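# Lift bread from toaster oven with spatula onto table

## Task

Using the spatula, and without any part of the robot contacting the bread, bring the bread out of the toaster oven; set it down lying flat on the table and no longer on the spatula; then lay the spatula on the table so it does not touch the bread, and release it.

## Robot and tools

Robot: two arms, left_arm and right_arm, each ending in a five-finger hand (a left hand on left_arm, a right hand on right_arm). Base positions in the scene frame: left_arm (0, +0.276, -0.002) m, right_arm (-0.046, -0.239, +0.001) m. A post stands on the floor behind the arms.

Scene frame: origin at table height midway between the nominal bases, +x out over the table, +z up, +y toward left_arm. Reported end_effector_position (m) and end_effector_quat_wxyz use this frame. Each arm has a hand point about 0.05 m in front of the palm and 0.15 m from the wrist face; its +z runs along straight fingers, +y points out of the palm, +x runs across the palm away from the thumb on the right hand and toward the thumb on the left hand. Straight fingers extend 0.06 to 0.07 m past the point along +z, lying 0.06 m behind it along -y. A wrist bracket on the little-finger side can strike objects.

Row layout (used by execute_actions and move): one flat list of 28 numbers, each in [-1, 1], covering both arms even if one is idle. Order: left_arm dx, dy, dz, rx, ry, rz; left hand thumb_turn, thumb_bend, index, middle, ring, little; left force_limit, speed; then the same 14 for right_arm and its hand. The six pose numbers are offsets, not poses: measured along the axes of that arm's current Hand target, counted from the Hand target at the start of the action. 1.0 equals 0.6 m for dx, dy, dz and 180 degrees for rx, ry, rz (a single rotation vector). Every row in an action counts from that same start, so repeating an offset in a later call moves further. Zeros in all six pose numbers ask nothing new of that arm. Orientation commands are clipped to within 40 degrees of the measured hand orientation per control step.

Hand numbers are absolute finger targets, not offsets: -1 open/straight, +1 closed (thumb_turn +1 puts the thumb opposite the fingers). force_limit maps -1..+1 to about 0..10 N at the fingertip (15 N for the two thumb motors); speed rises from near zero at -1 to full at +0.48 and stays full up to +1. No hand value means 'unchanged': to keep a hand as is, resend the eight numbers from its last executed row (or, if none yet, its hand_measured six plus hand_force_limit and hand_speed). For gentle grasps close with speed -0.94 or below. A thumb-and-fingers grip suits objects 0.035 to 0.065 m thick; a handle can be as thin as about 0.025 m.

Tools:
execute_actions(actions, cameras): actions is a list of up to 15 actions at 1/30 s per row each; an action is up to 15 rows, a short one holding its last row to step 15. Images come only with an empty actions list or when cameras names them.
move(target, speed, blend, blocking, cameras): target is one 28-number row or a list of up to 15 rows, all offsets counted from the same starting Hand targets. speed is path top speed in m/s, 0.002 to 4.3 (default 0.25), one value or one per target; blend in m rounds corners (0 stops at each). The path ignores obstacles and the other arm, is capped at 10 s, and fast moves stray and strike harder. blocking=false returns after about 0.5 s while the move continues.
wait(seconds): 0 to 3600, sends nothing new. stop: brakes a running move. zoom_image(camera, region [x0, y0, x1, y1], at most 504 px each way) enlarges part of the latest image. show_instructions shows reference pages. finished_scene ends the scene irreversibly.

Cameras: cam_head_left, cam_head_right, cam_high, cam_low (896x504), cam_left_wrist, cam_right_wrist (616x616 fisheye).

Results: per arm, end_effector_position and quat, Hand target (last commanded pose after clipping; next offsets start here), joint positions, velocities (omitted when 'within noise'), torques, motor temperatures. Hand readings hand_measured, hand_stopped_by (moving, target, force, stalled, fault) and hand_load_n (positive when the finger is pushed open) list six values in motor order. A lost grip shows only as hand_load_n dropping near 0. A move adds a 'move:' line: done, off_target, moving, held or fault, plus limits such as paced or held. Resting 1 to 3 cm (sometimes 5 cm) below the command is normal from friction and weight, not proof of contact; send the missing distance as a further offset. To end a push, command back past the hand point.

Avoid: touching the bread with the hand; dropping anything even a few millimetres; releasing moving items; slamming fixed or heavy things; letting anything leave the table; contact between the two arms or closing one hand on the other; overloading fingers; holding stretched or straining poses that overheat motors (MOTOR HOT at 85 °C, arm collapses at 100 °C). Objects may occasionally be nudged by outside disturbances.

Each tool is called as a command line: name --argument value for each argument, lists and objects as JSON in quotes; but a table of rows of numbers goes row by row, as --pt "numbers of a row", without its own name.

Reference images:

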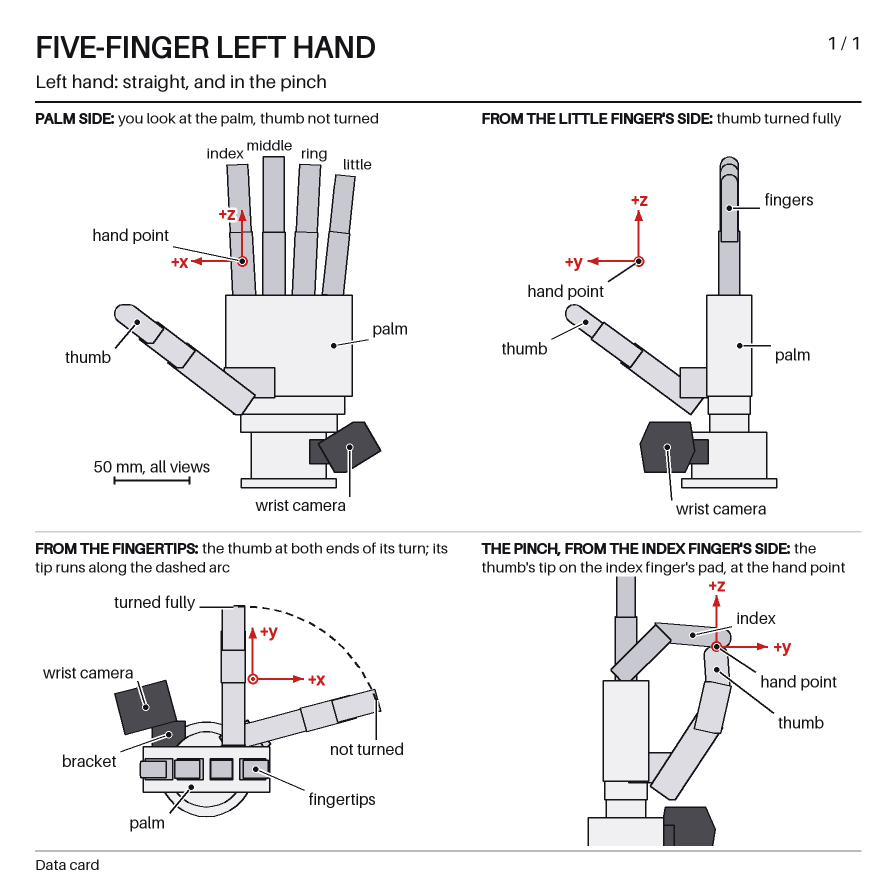

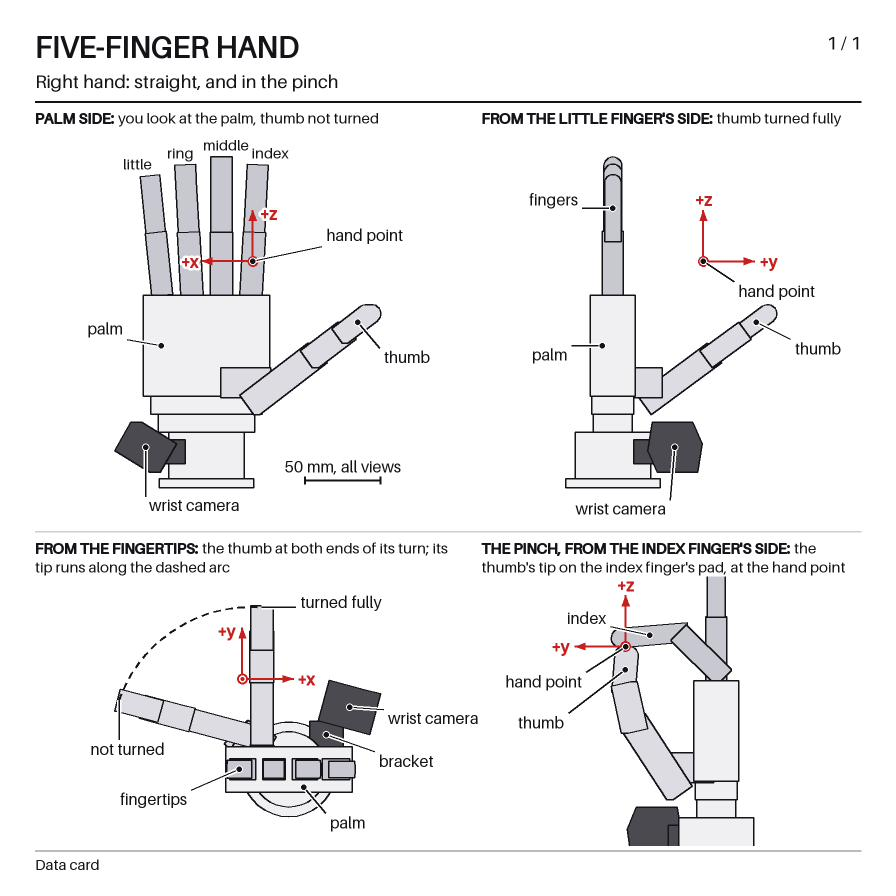

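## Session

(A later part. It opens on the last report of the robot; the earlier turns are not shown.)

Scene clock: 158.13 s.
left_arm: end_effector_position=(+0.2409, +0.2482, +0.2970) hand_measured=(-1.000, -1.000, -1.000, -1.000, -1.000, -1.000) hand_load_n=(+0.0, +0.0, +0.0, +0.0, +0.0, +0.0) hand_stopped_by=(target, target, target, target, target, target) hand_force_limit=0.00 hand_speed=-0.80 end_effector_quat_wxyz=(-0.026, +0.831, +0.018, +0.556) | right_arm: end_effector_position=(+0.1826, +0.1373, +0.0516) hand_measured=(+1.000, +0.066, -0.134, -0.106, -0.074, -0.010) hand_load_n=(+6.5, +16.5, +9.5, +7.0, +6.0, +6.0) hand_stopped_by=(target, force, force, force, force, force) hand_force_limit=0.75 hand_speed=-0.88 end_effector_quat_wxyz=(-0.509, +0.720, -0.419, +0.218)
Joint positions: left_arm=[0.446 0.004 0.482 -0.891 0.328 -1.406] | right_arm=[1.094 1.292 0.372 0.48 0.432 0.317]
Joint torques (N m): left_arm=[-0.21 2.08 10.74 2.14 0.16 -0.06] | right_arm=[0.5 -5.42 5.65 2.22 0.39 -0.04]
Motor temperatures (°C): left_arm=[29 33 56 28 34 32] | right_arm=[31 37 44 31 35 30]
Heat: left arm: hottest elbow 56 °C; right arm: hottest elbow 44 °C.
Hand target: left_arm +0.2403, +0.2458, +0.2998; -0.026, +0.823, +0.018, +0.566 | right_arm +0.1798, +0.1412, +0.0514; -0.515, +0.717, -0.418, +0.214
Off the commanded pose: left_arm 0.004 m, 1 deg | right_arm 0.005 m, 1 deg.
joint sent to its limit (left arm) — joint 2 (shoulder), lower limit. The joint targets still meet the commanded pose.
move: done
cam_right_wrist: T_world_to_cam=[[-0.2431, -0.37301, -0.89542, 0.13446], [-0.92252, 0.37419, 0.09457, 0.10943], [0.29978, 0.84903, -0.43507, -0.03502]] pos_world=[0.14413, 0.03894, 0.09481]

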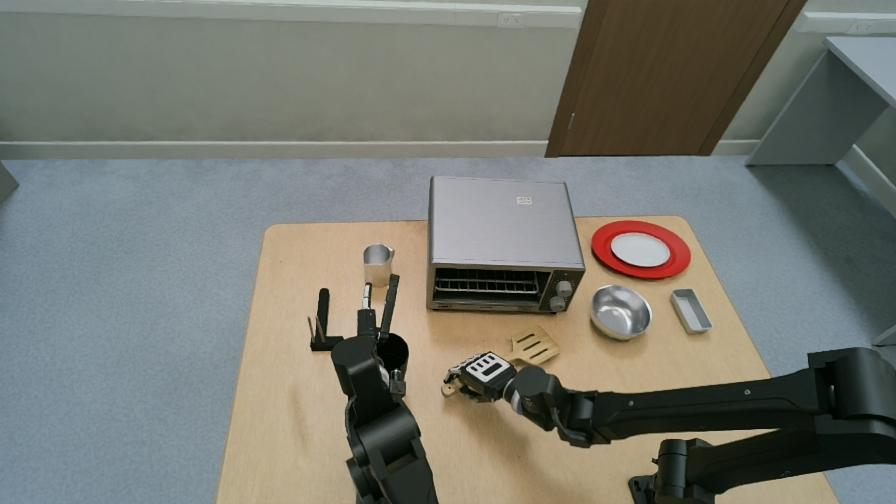

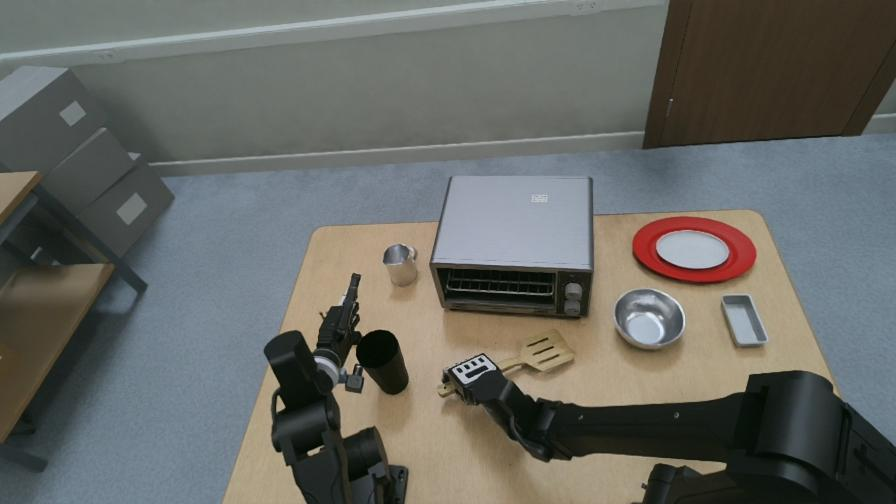

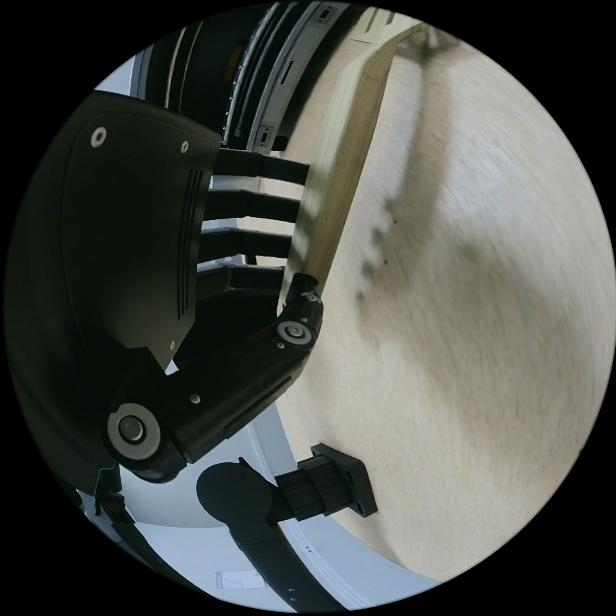

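move --pt "0 0 0 0 0 0 -1 -1 -1 -1 -1 -1 0 -0.8 0.001 0.0077 0.0032 0 0 0 1 0.08 0.35 0.35 0.35 0.35 0.75 -0.88" --speed 0.02 --cameras '["cam_head_right","cam_right_wrist"]'

zoom_image --camera "cam_head_right" --region '[420, 300, 600, 420]'

zoom_image --camera "cam_right_wrist" --region '[260, 0, 460, 130]'

Scene clock: 159.37 s.
left_arm: end_effector_position=(+0.2409, +0.2482, +0.2970) hand_measured=(-1.000, -1.000, -1.000, -1.000, -1.000, -1.000) hand_load_n=(+0.0, +0.0, +0.0, +0.0, -0.5, +0.0) hand_stopped_by=(target, target, target, target, target, target) hand_force_limit=0.00 hand_speed=-0.80 end_effector_quat_wxyz=(-0.026, +0.831, +0.018, +0.556) | right_arm: end_effector_position=(+0.1827, +0.1375, +0.0468) hand_measured=(+1.000, +0.066, -0.134, -0.106, -0.074, -0.010) hand_load_n=(+7.0, +16.5, +9.5, +7.0, +5.5, +6.0) hand_stopped_by=(target, force, force, force, force, force) hand_force_limit=0.75 hand_speed=-0.88 end_effector_quat_wxyz=(-0.509, +0.719, -0.419, +0.218)
Joint positions: left_arm=[0.446 0.004 0.482 -0.891 0.328 -1.406] | right_arm=[1.094 1.312 0.367 0.506 0.432 0.317]
Joint torques (N m): left_arm=[-0.03 2.08 10.74 2.14 0.16 -0.06] | right_arm=[0.5 -5.13 5.44 2.33 0.37 -0.04]
Motor temperatures (°C): left_arm=[29 33 56 28 34 32] | right_arm=[31 37 44 31 34 30]
Heat: left arm: hottest elbow 56 °C; right arm: hottest elbow 44 °C.
Hand target: left_arm +0.2403, +0.2458, +0.2998; -0.026, +0.823, +0.018, +0.566 | right_arm +0.1798, +0.1413, +0.0465; -0.515, +0.717, -0.418, +0.214
Off the commanded pose: left_arm 0.004 m, 1 deg | right_arm 0.005 m, 1 deg.
joint sent to its limit (left arm) — joint 2 (shoulder), lower limit. The joint targets still meet the commanded pose.
move: done
cam_right_wrist: T_world_to_cam=[[-0.24282, -0.37236, -0.89576, 0.13014], [-0.92253, 0.37418, 0.09453, 0.10991], [0.29998, 0.84932, -0.43437, -0.03746]] pos_world=[0.14423, 0.03914, 0.08991]

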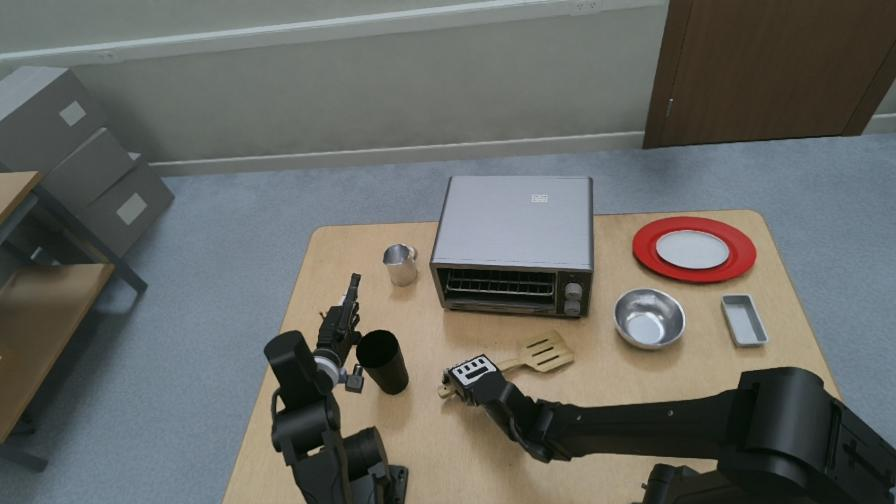

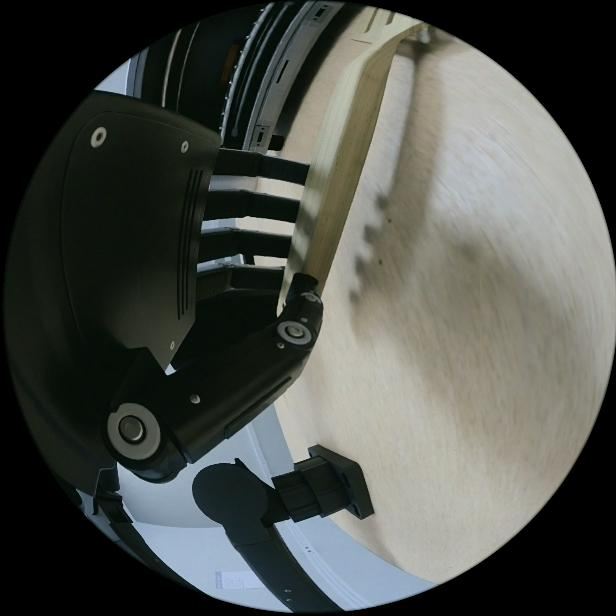

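Scaled by 2.800 from the camera's image (finer frame: 1280x720).

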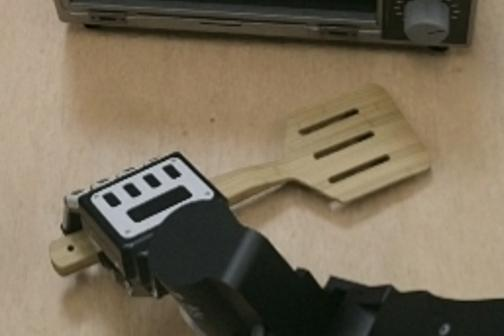

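Scaled by 2.520 from the camera's image (finer frame: 880x880).

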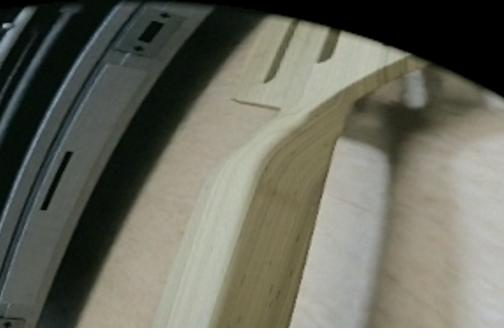

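move --pt "0 0 0 0 0 0 -1 -1 -1 -1 -1 -1 0 -0.8 0.0006 0.0046 0.0019 0 0 0 1 0.08 0.35 0.35 0.35 0.35 0.75 -0.88" --speed 0.02 --cameras '["cam_head_right","cam_head_left","cam_right_wrist"]'

zoom_image --camera "cam_head_right" --region '[420, 300, 600, 420]'

zoom_image --camera "cam_head_left" --region '[420, 310, 580, 420]'

Scene clock: 160.13 s.
left_arm: end_effector_position=(+0.2409, +0.2482, +0.2970) hand_measured=(-1.000, -1.000, -1.000, -1.000, -1.000, -1.000) hand_load_n=(+0.0, +0.0, +0.0, +0.0, +0.0, +0.0) hand_stopped_by=(target, target, target, target, target, target) hand_force_limit=0.00 hand_speed=-0.80 end_effector_quat_wxyz=(-0.026, +0.831, +0.018, +0.556) | right_arm: end_effector_position=(+0.1833, +0.1387, +0.0451) hand_measured=(+1.000, +0.066, -0.134, -0.106, -0.074, -0.010) hand_load_n=(+7.0, +16.0, +9.0, +7.5, +5.5, +6.0) hand_stopped_by=(target, force, force, force, force, force) hand_force_limit=0.75 hand_speed=-0.88 end_effector_quat_wxyz=(-0.511, +0.719, -0.419, +0.218)
Joint positions: left_arm=[0.446 0.004 0.482 -0.891 0.328 -1.406] | right_arm=[1.094 1.324 0.367 0.52 0.432 0.317]
Joint torques (N m): left_arm=[-0.09 2.2 10.74 2.15 0.16 -0.07] | right_arm=[1.2 -5.48 5.16 2.28 0.37 -0.06]
Motor temperatures (°C): left_arm=[29 33 56 28 34 32] | right_arm=[31 37 44 31 34 30]
Heat: left arm: hottest elbow 56 °C; right arm: hottest elbow 44 °C.
Hand target: left_arm +0.2403, +0.2458, +0.2998; -0.026, +0.823, +0.018, +0.566 | right_arm +0.1798, +0.1412, +0.0434; -0.515, +0.717, -0.418, +0.214
Off the commanded pose: left_arm 0.004 m, 1 deg | right_arm 0.005 m, 1 deg.
joint sent to its limit (left arm) — joint 2 (shoulder), lower limit. The joint targets still meet the commanded pose.
move: done
cam_right_wrist: T_world_to_cam=[[-0.24173, -0.3702, -0.89695, 0.12874], [-0.92265, 0.37391, 0.09433, 0.1102], [0.30046, 0.85038, -0.43195, -0.03974]] pos_world=[0.14473, 0.04024, 0.08791]
Images, in order (width x height): cam_head_left 896x504, cam_head_right 896x504, cam_right_wrist 616x616.

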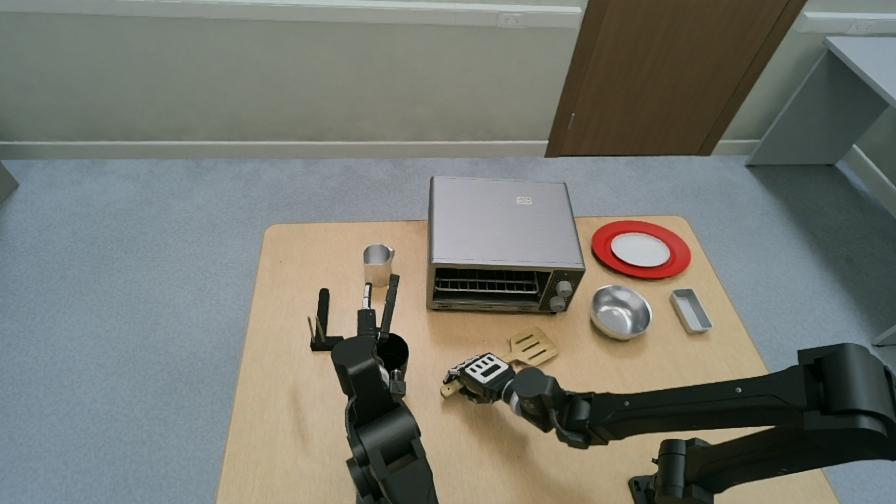

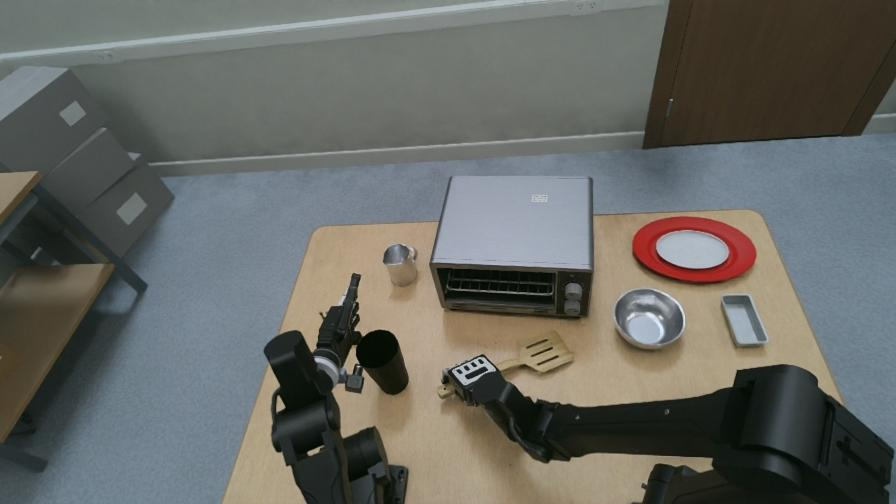

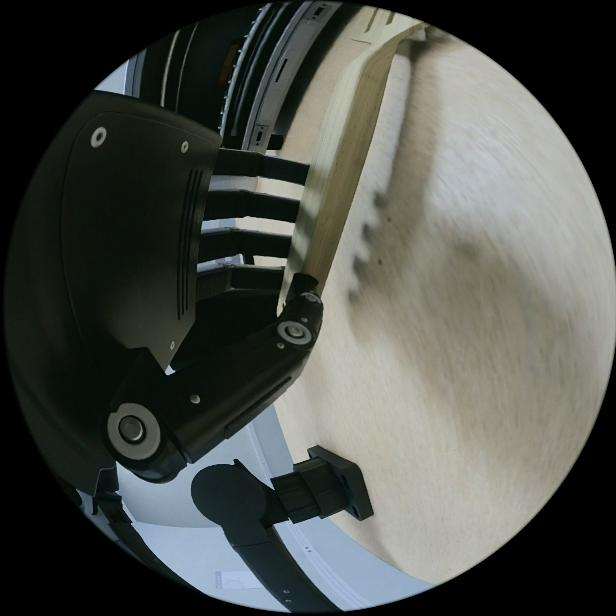

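Scaled by 2.800 from the camera's image (finer frame: 1280x720).

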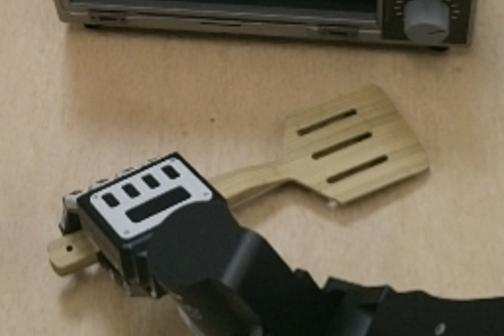

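Scaled by 3.150 from the camera's image (finer frame: 1280x720).

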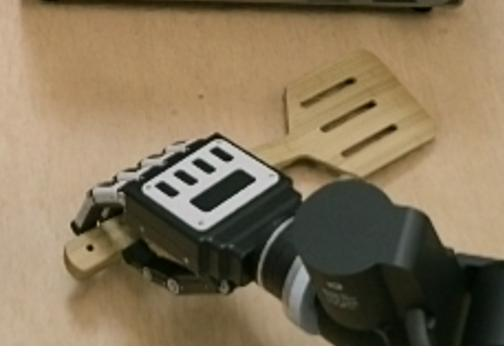

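execute_actions --actions '[[[0,0,0,0,0,0,-1,-1,-1,-1,-1,-1,0,-0.8,0,0,0,0,0,0,1,0.0,-0.25,-0.25,-0.2,-0.15,0.75,-0.9]]]'

execute_actions --actions '[[[0,0,0,0,0,0,-1,-1,-1,-1,-1,-1,0,-0.8,0,0,0,0,0,0,1,-0.3,-0.9,-0.9,-0.9,-0.9,0.75,-0.6]],[[0,0,0,0,0,0,-1,-1,-1,-1,-1,-1,0,-0.8,0,0,0,0,0,0,1,-0.3,-0.9,-0.9,-0.9,-0.9,0.75,-0.6]]]' --cameras '["cam_head_left","cam_head_right","cam_right_wrist"]'

zoom_image --camera "cam_head_right" --region '[420, 300, 600, 420]'

Scene clock: 161.13 s.
left_arm: end_effector_position=(+0.2409, +0.2482, +0.2970) hand_measured=(-1.000, -1.000, -1.000, -1.000, -1.000, -1.000) hand_load_n=(+0.0, +0.0, +0.0, +0.0, +0.0, +0.0) hand_stopped_by=(target, target, target, target, target, target) hand_force_limit=0.00 hand_speed=-0.80 end_effector_quat_wxyz=(-0.026, +0.831, +0.018, +0.556) | right_arm: end_effector_position=(+0.1836, +0.1391, +0.0460) hand_measured=(+1.000, +0.000, -0.250, -0.250, -0.200, -0.150) hand_load_n=(+0.0, +0.0, +0.0, +0.0, +0.0, +0.0) hand_stopped_by=(target, target, target, target, target, target) hand_force_limit=0.75 hand_speed=-0.90 end_effector_quat_wxyz=(-0.512, +0.718, -0.419, +0.218)
Joint positions: left_arm=[0.446 0.004 0.482 -0.891 0.328 -1.406] | right_arm=[1.094 1.324 0.367 0.524 0.432 0.317]
Joint torques (N m): left_arm=[-0.15 1.9 10.78 2.17 0.15 -0.07] | right_arm=[0.38 -5.19 5.15 2.15 0.35 -0.03]
Motor temperatures (°C): left_arm=[29 33 56 28 34 32] | right_arm=[31 37 44 31 34 30]
Heat: left arm: hottest elbow 56 °C; right arm: hottest elbow 44 °C.
Hand target: left_arm +0.2403, +0.2458, +0.2998; -0.026, +0.823, +0.018, +0.566 | right_arm +0.1798, +0.1413, +0.0435; -0.515, +0.717, -0.418, +0.214
Off the commanded pose: left_arm 0.004 m, 1 deg | right_arm 0.005 m, 1 deg.
joint sent to its limit (left arm) — joint 2 (shoulder), lower limit. The joint targets still meet the commanded pose.
Step readings (end_effector_position of left_arm | right_arm):
0: (+0.2409, +0.2482, +0.2970) | (+0.1833, +0.1387, +0.0452)
1: (+0.2409, +0.2482, +0.2970) | (+0.1833, +0.1387, +0.0452)
2: (+0.2409, +0.2482, +0.2970) | (+0.1833, +0.1387, +0.0452)
4: (+0.2409, +0.2482, +0.2970) | (+0.1833, +0.1387, +0.0452)
8: (+0.2409, +0.2482, +0.2970) | (+0.1833, +0.1387, +0.0452)
15: (+0.2409, +0.2482, +0.2970) | (+0.1836, +0.1390, +0.0458)

Scene clock: 162.33 s.
left_arm: end_effector_position=(+0.2409, +0.2482, +0.2970) hand_measured=(-1.000, -1.000, -1.000, -1.000, -1.000, -1.000) hand_load_n=(+0.0, +0.0, +0.0, +0.0, +0.0, +0.0) hand_stopped_by=(target, target, target, target, target, target) hand_force_limit=0.00 hand_speed=-0.80 end_effector_quat_wxyz=(-0.026, +0.831, +0.018, +0.556) | right_arm: end_effector_position=(+0.1837, +0.1391, +0.0460) hand_measured=(+1.000, -0.300, -0.900, -0.900, -0.900, -0.900) hand_load_n=(+0.0, +0.0, +0.0, +0.0, +0.0, +0.0) hand_stopped_by=(target, target, target, target, target, target) hand_force_limit=0.75 hand_speed=-0.60 end_effector_quat_wxyz=(-0.512, +0.717, -0.419, +0.218)
Joint positions: left_arm=[0.446 0.004 0.482 -0.891 0.328 -1.406] | right_arm=[1.094 1.324 0.367 0.524 0.433 0.317]
Joint torques (N m): left_arm=[-0.09 1.96 10.71 2.14 0.15 -0.06] | right_arm=[0.97 -5.36 5.12 2.14 0.32 -0.04]
Motor temperatures (°C): left_arm=[29 33 56 28 34 32] | right_arm=[31 37 44 31 34 30]
Heat: left arm: hottest elbow 56 °C; right arm: hottest elbow 44 °C.
Hand target: left_arm +0.2403, +0.2458, +0.2998; -0.026, +0.823, +0.018, +0.566 | right_arm +0.1799, +0.1412, +0.0435; -0.515, +0.717, -0.418, +0.214
Off the commanded pose: left_arm 0.004 m, 1 deg | right_arm 0.005 m, 1 deg.
joint sent to its limit (left arm) — joint 2 (shoulder), lower limit. The joint targets still meet the commanded pose.
Step readings (end_effector_position of left_arm | right_arm):
0: (+0.2409, +0.2482, +0.2970) | (+0.1836, +0.1391, +0.0460)
1: (+0.2409, +0.2482, +0.2970) | (+0.1836, +0.1391, +0.0460)
2: (+0.2409, +0.2482, +0.2970) | (+0.1836, +0.1391, +0.0460)
4: (+0.2409, +0.2482, +0.2970) | (+0.1836, +0.1391, +0.0460)
8: (+0.2409, +0.2482, +0.2970) | (+0.1836, +0.1391, +0.0460)
15: (+0.2409, +0.2482, +0.2970) | (+0.1837, +0.1391, +0.0460)
16: (+0.2409, +0.2482, +0.2970) | (+0.1837, +0.1391, +0.0460)
17: (+0.2409, +0.2482, +0.2970) | (+0.1837, +0.1391, +0.0460)
19: (+0.2409, +0.2482, +0.2970) | (+0.1837, +0.1391, +0.0460)
23: (+0.2409, +0.2482, +0.2970) | (+0.1837, +0.1391, +0.0460)
30: (+0.2409, +0.2482, +0.2970) | (+0.1837, +0.1391, +0.0460)
cam_right_wrist: T_world_to_cam=[[-0.24016, -0.36709, -0.89865, 0.12917], [-0.92247, 0.37457, 0.09351, 0.11034], [0.30228, 0.85144, -0.42858, -0.04047]] pos_world=[0.14504, 0.04055, 0.08842]

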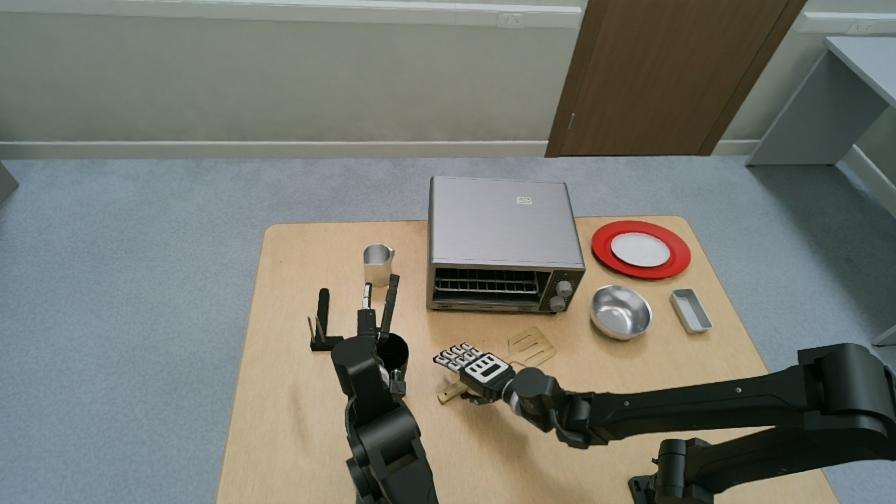

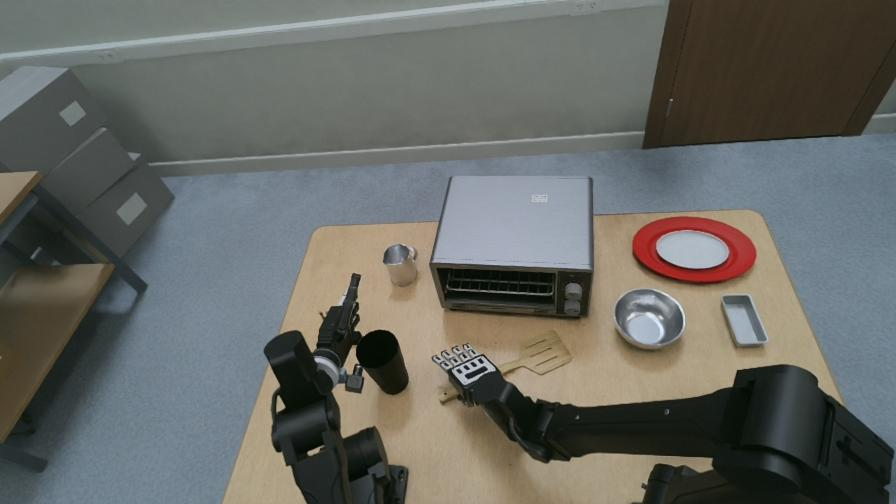

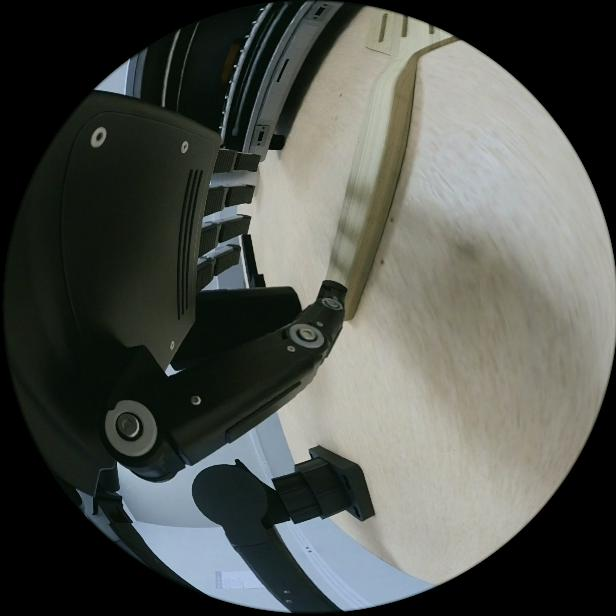

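Scaled by 2.800 from the camera's image (finer frame: 1280x720).

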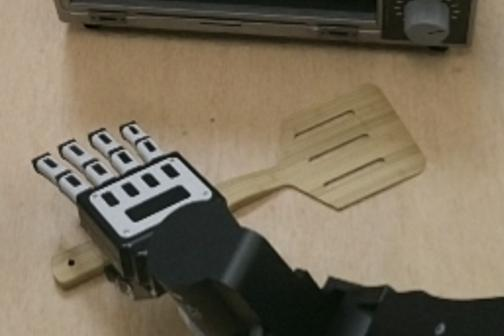

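execute_actions --actions '[[[0,0,0,0,0,0,-1,-1,-1,-1,-1,-1,0,-0.8,0,0,0,0,0,0,1,-0.7,-0.9,-0.9,-0.9,-0.9,0.75,-0.6]]]' --cameras '["cam_left_wrist","cam_right_wrist","cam_head_left"]'

zoom_image --camera "cam_left_wrist" --region '[20, 70, 180, 310]'

zoom_image --camera "cam_head_left" --region '[420, 310, 580, 420]'

Scene clock: 164.77 s.
left_arm: end_effector_position=(+0.2409, +0.2482, +0.2970) hand_measured=(-1.000, -1.000, -1.000, -1.000, -1.000, -1.000) hand_load_n=(+0.0, +0.0, +0.0, +0.0, +0.0, +0.0) hand_stopped_by=(target, target, target, target, target, target) hand_force_limit=0.00 hand_speed=-0.80 end_effector_quat_wxyz=(-0.026, +0.831, +0.018, +0.556) | right_arm: end_effector_position=(+0.1837, +0.1391, +0.0460) hand_measured=(+1.000, -0.700, -0.900, -0.900, -0.900, -0.900) hand_load_n=(+0.0, +0.0, +0.0, +0.0, +0.0, -0.5) hand_stopped_by=(target, target, target, target, target, target) hand_force_limit=0.75 hand_speed=-0.60 end_effector_quat_wxyz=(-0.512, +0.717, -0.419, +0.218)
Joint positions: left_arm=[0.446 0.004 0.482 -0.891 0.328 -1.406] | right_arm=[1.094 1.324 0.367 0.524 0.433 0.317]
Joint torques (N m): left_arm=[-0.09 1.96 10.74 2.13 0.15 -0.06] | right_arm=[0.56 -5.25 5.31 2.17 0.33 -0.05]
Motor temperatures (°C): left_arm=[29 33 55 28 34 32] | right_arm=[31 37 44 31 34 30]
Heat: left arm: hottest elbow 55 °C; right arm: hottest elbow 44 °C.
Hand target: left_arm +0.2403, +0.2458, +0.2998; -0.026, +0.823, +0.018, +0.566 | right_arm +0.1799, +0.1412, +0.0435; -0.515, +0.717, -0.418, +0.214
Off the commanded pose: left_arm 0.004 m, 1 deg | right_arm 0.005 m, 1 deg.
joint sent to its limit (left arm) — joint 2 (shoulder), lower limit. The joint targets still meet the commanded pose.
Step readings (end_effector_position of left_arm | right_arm):
0: (+0.2409, +0.2482, +0.2970) | (+0.1837, +0.1391, +0.0460)
1: (+0.2409, +0.2482, +0.2970) | (+0.1837, +0.1391, +0.0460)
2: (+0.2409, +0.2482, +0.2970) | (+0.1837, +0.1391, +0.0460)
4: (+0.2409, +0.2482, +0.2970) | (+0.1837, +0.1391, +0.0460)
8: (+0.2409, +0.2482, +0.2970) | (+0.1837, +0.1391, +0.0460)
15: (+0.2409, +0.2482, +0.2970) | (+0.1837, +0.1391, +0.0460)
cam_left_wrist: T_world_to_cam=[[0.00182, 0.95691, 0.29038, -0.32329], [-0.13639, -0.28743, 0.94804, -0.1741], [0.99065, -0.04133, 0.12999, -0.14985]] pos_world=[0.12529, 0.25312, 0.27841]
cam_right_wrist: T_world_to_cam=[[-0.24016, -0.36709, -0.89865, 0.12917], [-0.92247, 0.37457, 0.09351, 0.11034], [0.30228, 0.85144, -0.42858, -0.04047]] pos_world=[0.14504, 0.04055, 0.08842]
Images, in order (width x height): cam_head_left 896x504, cam_left_wrist 616x616, cam_right_wrist 616x616.

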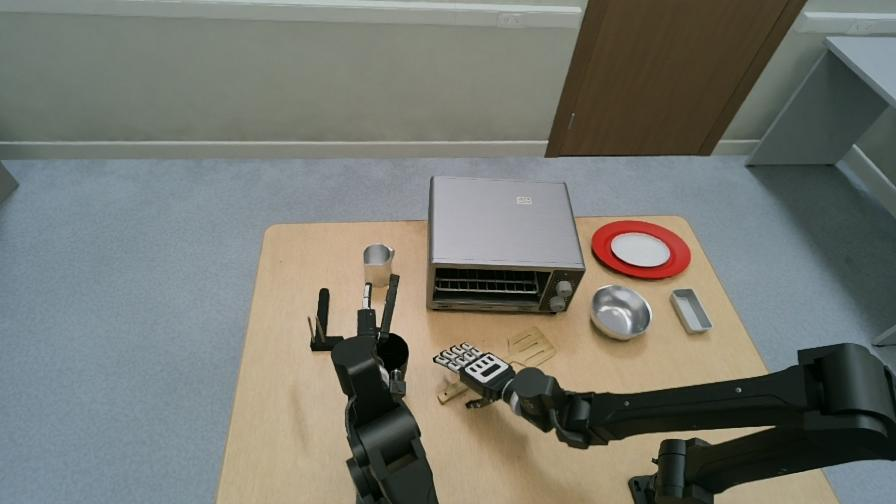

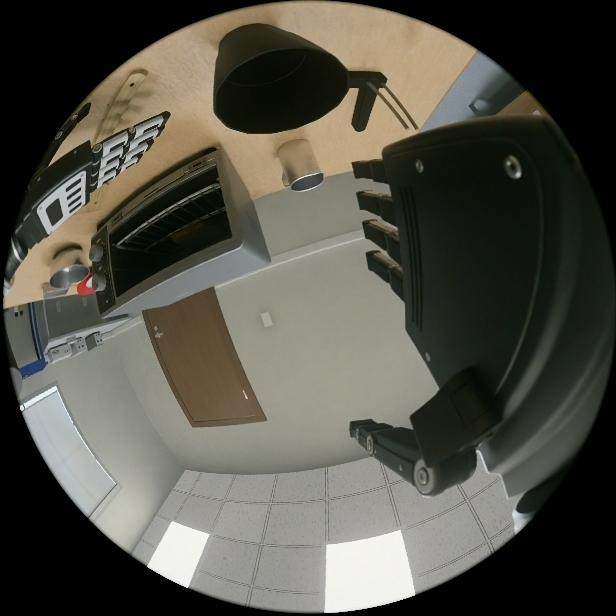

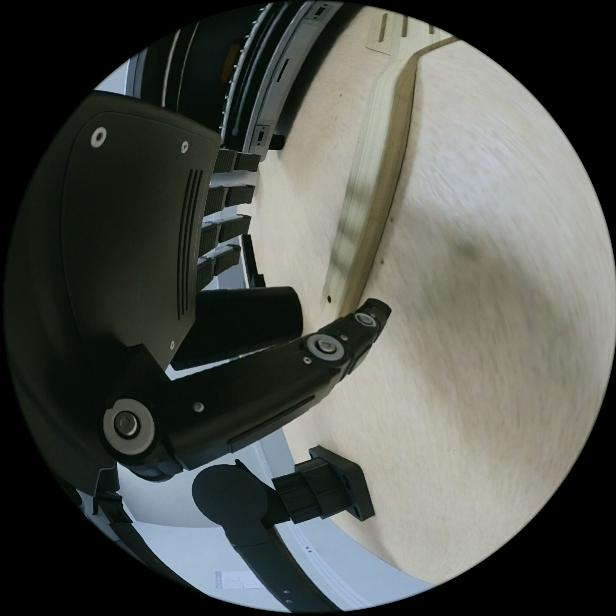

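Scaled by 2.100 from the camera's image (finer frame: 880x880).

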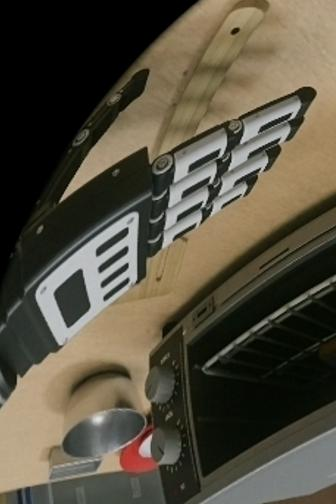

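Scaled by 3.150 from the camera's image (finer frame: 1280x720).

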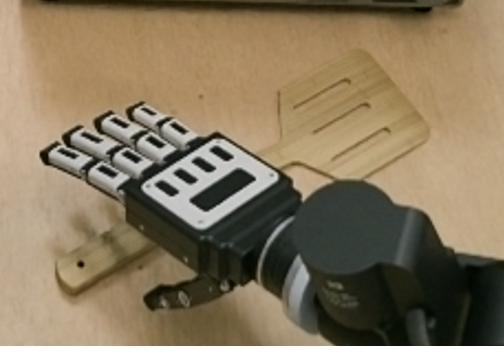

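move --pt "0 0 0 0 0 0 -1 -1 -1 -1 -1 -1 0 -0.8 -0.0232 0.0123 0.0085 0 0 0 1 -0.7 -0.9 -0.9 -0.9 -0.9 0.75 -0.6" --speed 0.05 --cameras '["cam_left_wrist","cam_right_wrist","cam_head_left"]'

zoom_image --camera "cam_left_wrist" --region '[20, 50, 180, 210]'

zoom_image --camera "cam_right_wrist" --region '[200, 180, 460, 400]'

Scene clock: 166.87 s.
left_arm: end_effector_position=(+0.2409, +0.2482, +0.2970) hand_measured=(-1.000, -1.000, -1.000, -1.000, -1.000, -1.000) hand_load_n=(+0.0, +0.0, +0.0, +0.0, +0.0, +0.0) hand_stopped_by=(target, target, target, target, target, target) hand_force_limit=0.00 hand_speed=-0.80 end_effector_quat_wxyz=(-0.026, +0.831, +0.018, +0.556) | right_arm: end_effector_position=(+0.1735, +0.1441, +0.0320) hand_measured=(+1.000, -0.700, -0.900, -0.900, -0.900, -0.900) hand_load_n=(+0.0, +0.0, +0.0, +0.0, +0.0, +0.0) hand_stopped_by=(target, target, target, target, target, target) hand_force_limit=0.75 hand_speed=-0.60 end_effector_quat_wxyz=(-0.505, +0.723, -0.417, +0.220)
Joint positions: left_arm=[0.446 0.004 0.482 -0.891 0.328 -1.406] | right_arm=[1.135 1.373 0.367 0.549 0.47 0.33]
Joint torques (N m): left_arm=[-0.21 2.02 10.73 2.17 0.15 -0.07] | right_arm=[0.79 -5.66 6.37 2.14 0.35 0.05]
Motor temperatures (°C): left_arm=[29 33 55 28 34 32] | right_arm=[31 37 44 31 34 30]
Heat: left arm: hottest elbow 55 °C; right arm: hottest elbow 44 °C.
Hand target: left_arm +0.2403, +0.2458, +0.2998; -0.026, +0.823, +0.018, +0.566 | right_arm +0.1731, +0.1546, +0.0365; -0.515, +0.717, -0.418, +0.214
Off the commanded pose: left_arm 0.004 m, 1 deg | right_arm 0.011 m, 2 deg.
joint sent to its limit (left arm) — joint 2 (shoulder), lower limit. The joint targets still meet the commanded pose.
move: off_target (right_arm)
cam_left_wrist: T_world_to_cam=[[0.00182, 0.95691, 0.29038, -0.32329], [-0.13639, -0.28743, 0.94804, -0.1741], [0.99065, -0.04133, 0.12999, -0.14985]] pos_world=[0.12529, 0.25312, 0.27841]
cam_right_wrist: T_world_to_cam=[[-0.24169, -0.38524, -0.8906, 0.11866], [-0.92328, 0.37369, 0.08892, 0.10074], [0.29856, 0.84377, -0.446, -0.04536]] pos_world=[0.13523, 0.04634, 0.07649]
Images, in order (width x height): cam_head_left 896x504, cam_left_wrist 616x616, cam_right_wrist 616x616.

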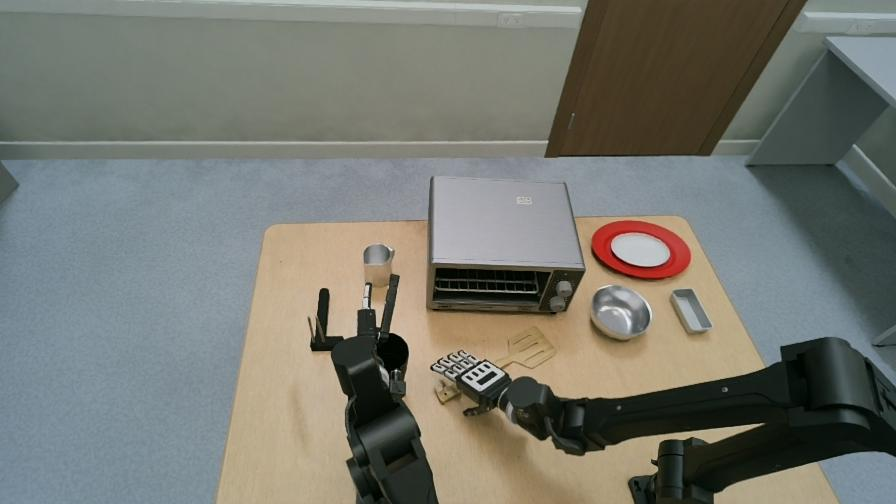

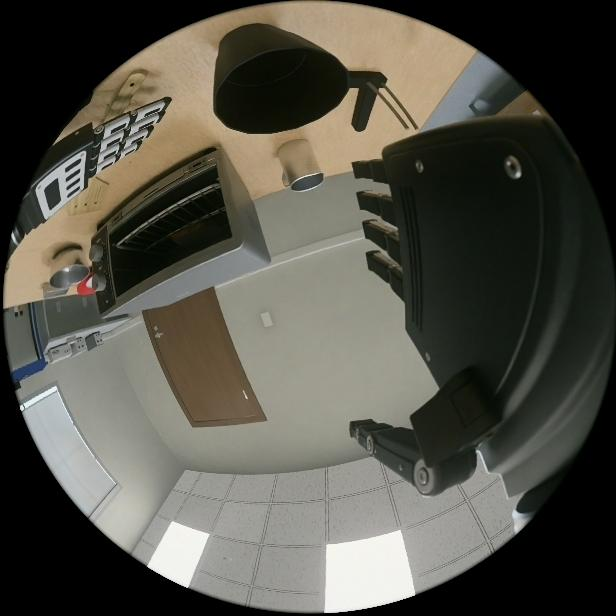

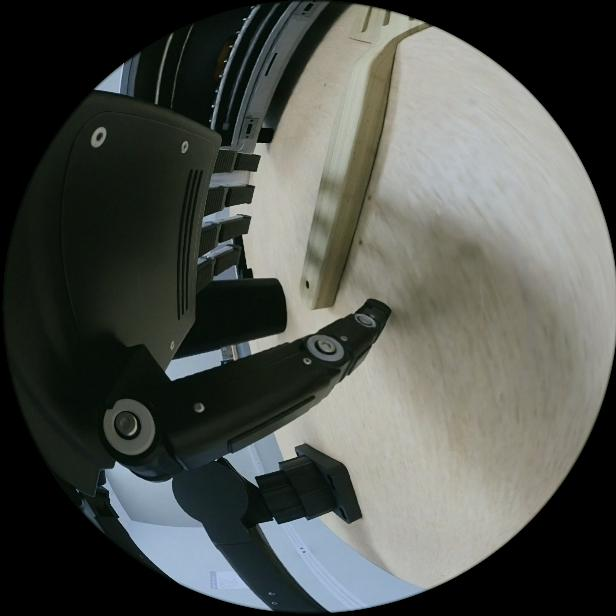

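Scaled by 3.150 from the camera's image (finer frame: 880x880).

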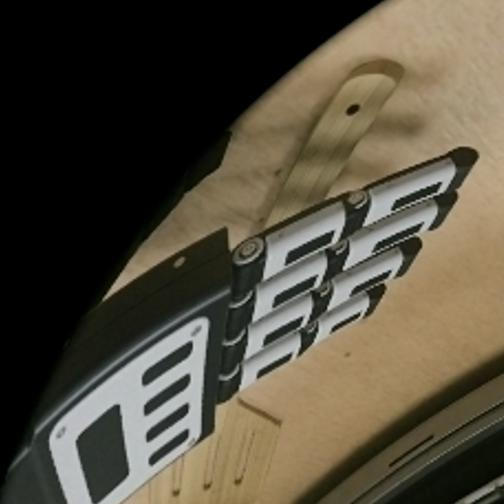

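Scaled by 1.938 from the camera's image (finer frame: 880x880).

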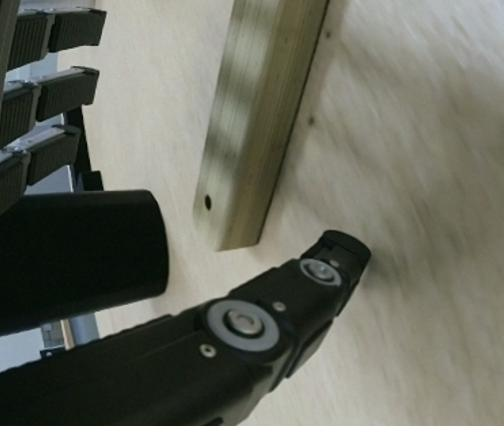

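execute_actions --actions '[[[0,0,0,0,0,0,-1,-1,-1,-1,-1,-1,0,-0.8,0,0,0,0,0,0,1,-0.3,-0.9,-0.9,-0.9,-0.9,0.75,-0.6]]]'

move --pt "0 0 0 0 0 0 -1 -1 -1 -1 -1 -1 0 -0.8 0.0245 0.0132 -0.0048 0 0 0 1 -0.3 -0.9 -0.9 -0.9 -0.9 0.75 -0.6" --speed 0.04 --cameras '["cam_left_wrist","cam_right_wrist","cam_head_left"]'

zoom_image --camera "cam_left_wrist" --region '[20, 50, 180, 210]'

zoom_image --camera "cam_right_wrist" --region '[200, 180, 460, 400]'

Scene clock: 170.10 s.
left_arm: end_effector_position=(+0.2409, +0.2482, +0.2970) hand_measured=(-1.000, -1.000, -1.000, -1.000, -1.000, -1.000) hand_load_n=(+0.0, +0.0, +0.0, +0.0, +0.0, +0.0) hand_stopped_by=(target, target, target, target, target, target) hand_force_limit=0.00 hand_speed=-0.80 end_effector_quat_wxyz=(-0.026, +0.831, +0.018, +0.556) | right_arm: end_effector_position=(+0.1735, +0.1442, +0.0320) hand_measured=(+1.000, -0.300, -0.900, -0.900, -0.900, -0.900) hand_load_n=(+0.0, +0.0, +0.0, +0.0, +0.0, +0.0) hand_stopped_by=(target, target, target, target, target, target) hand_force_limit=0.75 hand_speed=-0.60 end_effector_quat_wxyz=(-0.505, +0.723, -0.417, +0.220)
Joint positions: left_arm=[0.446 0.004 0.482 -0.891 0.328 -1.406] | right_arm=[1.135 1.373 0.367 0.549 0.47 0.33]
Joint torques (N m): left_arm=[-0.26 2.02 10.71 2.15 0.16 -0.07] | right_arm=[1.08 -5.36 6.41 2.09 0.37 0.04]
Motor temperatures (°C): left_arm=[29 33 55 28 34 32] | right_arm=[31 37 44 31 34 30]
Heat: left arm: hottest elbow 55 °C; right arm: hottest elbow 44 °C.
Hand target: left_arm +0.2403, +0.2458, +0.2998; -0.026, +0.823, +0.018, +0.566 | right_arm +0.1731, +0.1546, +0.0364; -0.515, +0.717, -0.418, +0.214
Off the commanded pose: left_arm 0.004 m, 1 deg | right_arm 0.011 m, 2 deg.
joint sent to its limit (left arm) — joint 2 (shoulder), lower limit. The joint targets still meet the commanded pose.
Step readings (end_effector_position of left_arm | right_arm):
0: (+0.2409, +0.2482, +0.2970) | (+0.1735, +0.1442, +0.0320)
1: (+0.2409, +0.2482, +0.2970) | (+0.1735, +0.1442, +0.0320)
2: (+0.2409, +0.2482, +0.2970) | (+0.1735, +0.1442, +0.0320)
4: (+0.2409, +0.2482, +0.2970) | (+0.1735, +0.1442, +0.0320)
8: (+0.2409, +0.2482, +0.2970) | (+0.1735, +0.1442, +0.0320)
15: (+0.2409, +0.2482, +0.2970) | (+0.1735, +0.1442, +0.0320)

Scene clock: 171.10 s.
left_arm: end_effector_position=(+0.2409, +0.2482, +0.2970) hand_measured=(-1.000, -1.000, -1.000, -1.000, -1.000, -1.000) hand_load_n=(+0.0, +0.0, +0.0, +0.0, +0.0, +0.0) hand_stopped_by=(target, target, target, target, target, target) hand_force_limit=0.00 hand_speed=-0.80 end_effector_quat_wxyz=(-0.026, +0.831, +0.018, +0.556) | right_arm: end_effector_position=(+0.1728, +0.1429, +0.0323) hand_measured=(+1.000, -0.300, -0.900, -0.900, -0.900, -0.900) hand_load_n=(+0.0, +0.0, +0.0, +0.0, +0.0, -0.5) hand_stopped_by=(target, target, target, target, target, target) hand_force_limit=0.75 hand_speed=-0.60 end_effector_quat_wxyz=(-0.516, +0.719, -0.415, +0.212)
Joint positions: left_arm=[0.446 0.004 0.482 -0.891 0.328 -1.406] | right_arm=[1.125 1.379 0.348 0.598 0.446 0.33]
Joint torques (N m): left_arm=[-0.09 2.02 10.78 2.17 0.15 -0.07] | right_arm=[-1.2 -5.42 4.68 2.21 0.18 -0.09]
Motor temperatures (°C): left_arm=[29 33 55 28 34 32] | right_arm=[31 37 43 31 34 30]
Heat: left arm: hottest elbow 55 °C; right arm: hottest elbow 43 °C.
Hand target: left_arm +0.2403, +0.2458, +0.2998; -0.026, +0.823, +0.018, +0.566 | right_arm +0.1762, +0.1399, +0.0283; -0.515, +0.717, -0.418, +0.214
Off the commanded pose: left_arm 0.004 m, 1 deg | right_arm 0.006 m, 0 deg.
joint sent to its limit (left arm) — joint 2 (shoulder), lower limit. The joint targets still meet the commanded pose.
move: done
cam_left_wrist: T_world_to_cam=[[0.00182, 0.95691, 0.29038, -0.32329], [-0.13639, -0.28743, 0.94804, -0.1741], [0.99065, -0.04133, 0.12999, -0.14985]] pos_world=[0.12529, 0.25312, 0.27841]
cam_right_wrist: T_world_to_cam=[[-0.23695, -0.36362, -0.90091, 0.1146], [-0.92737, 0.36103, 0.09819, 0.10272], [0.28955, 0.85874, -0.42276, -0.04526]] pos_world=[0.13552, 0.04345, 0.07403]
Images, in order (width x height): cam_head_left 896x504, cam_left_wrist 616x616, cam_right_wrist 616x616.

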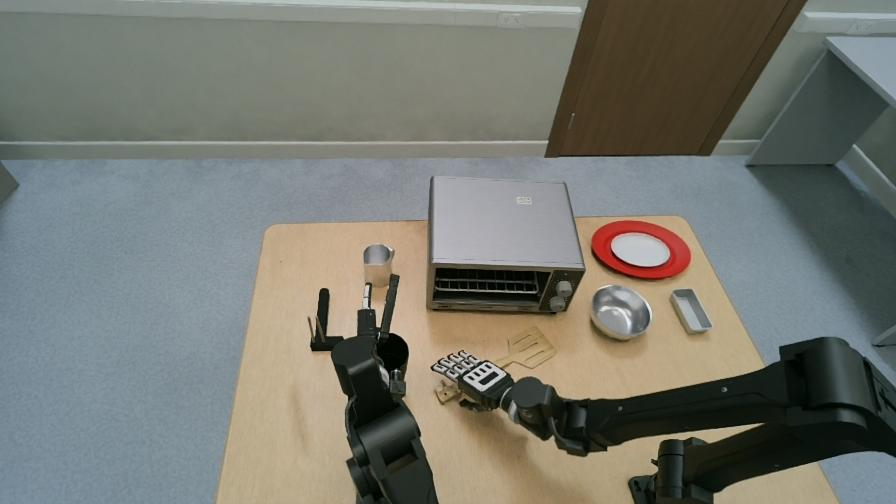

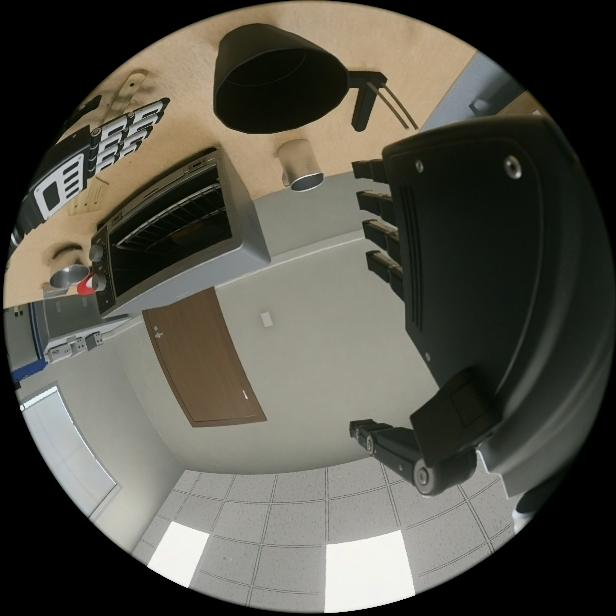

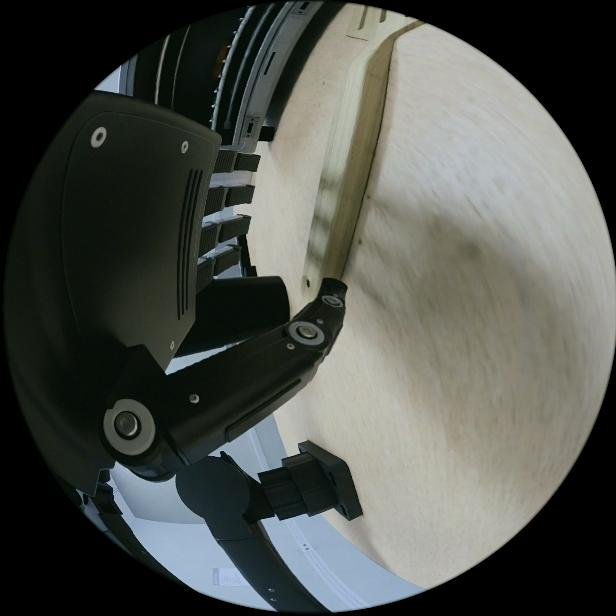

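Scaled by 3.150 from the camera's image (finer frame: 880x880).

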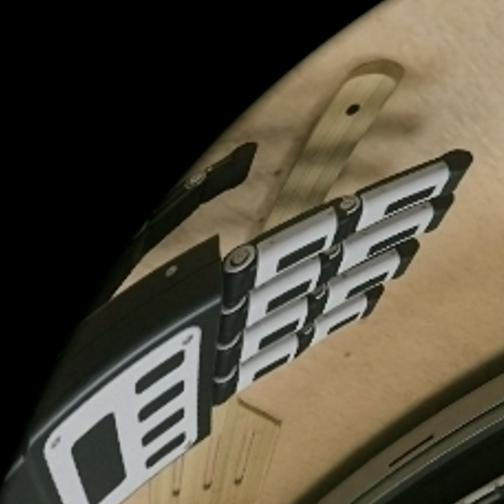

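Scaled by 1.938 from the camera's image (finer frame: 880x880).

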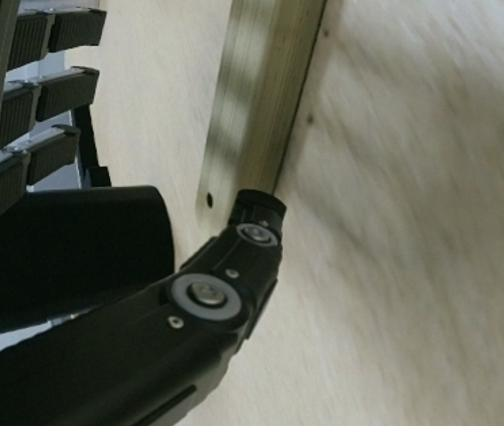

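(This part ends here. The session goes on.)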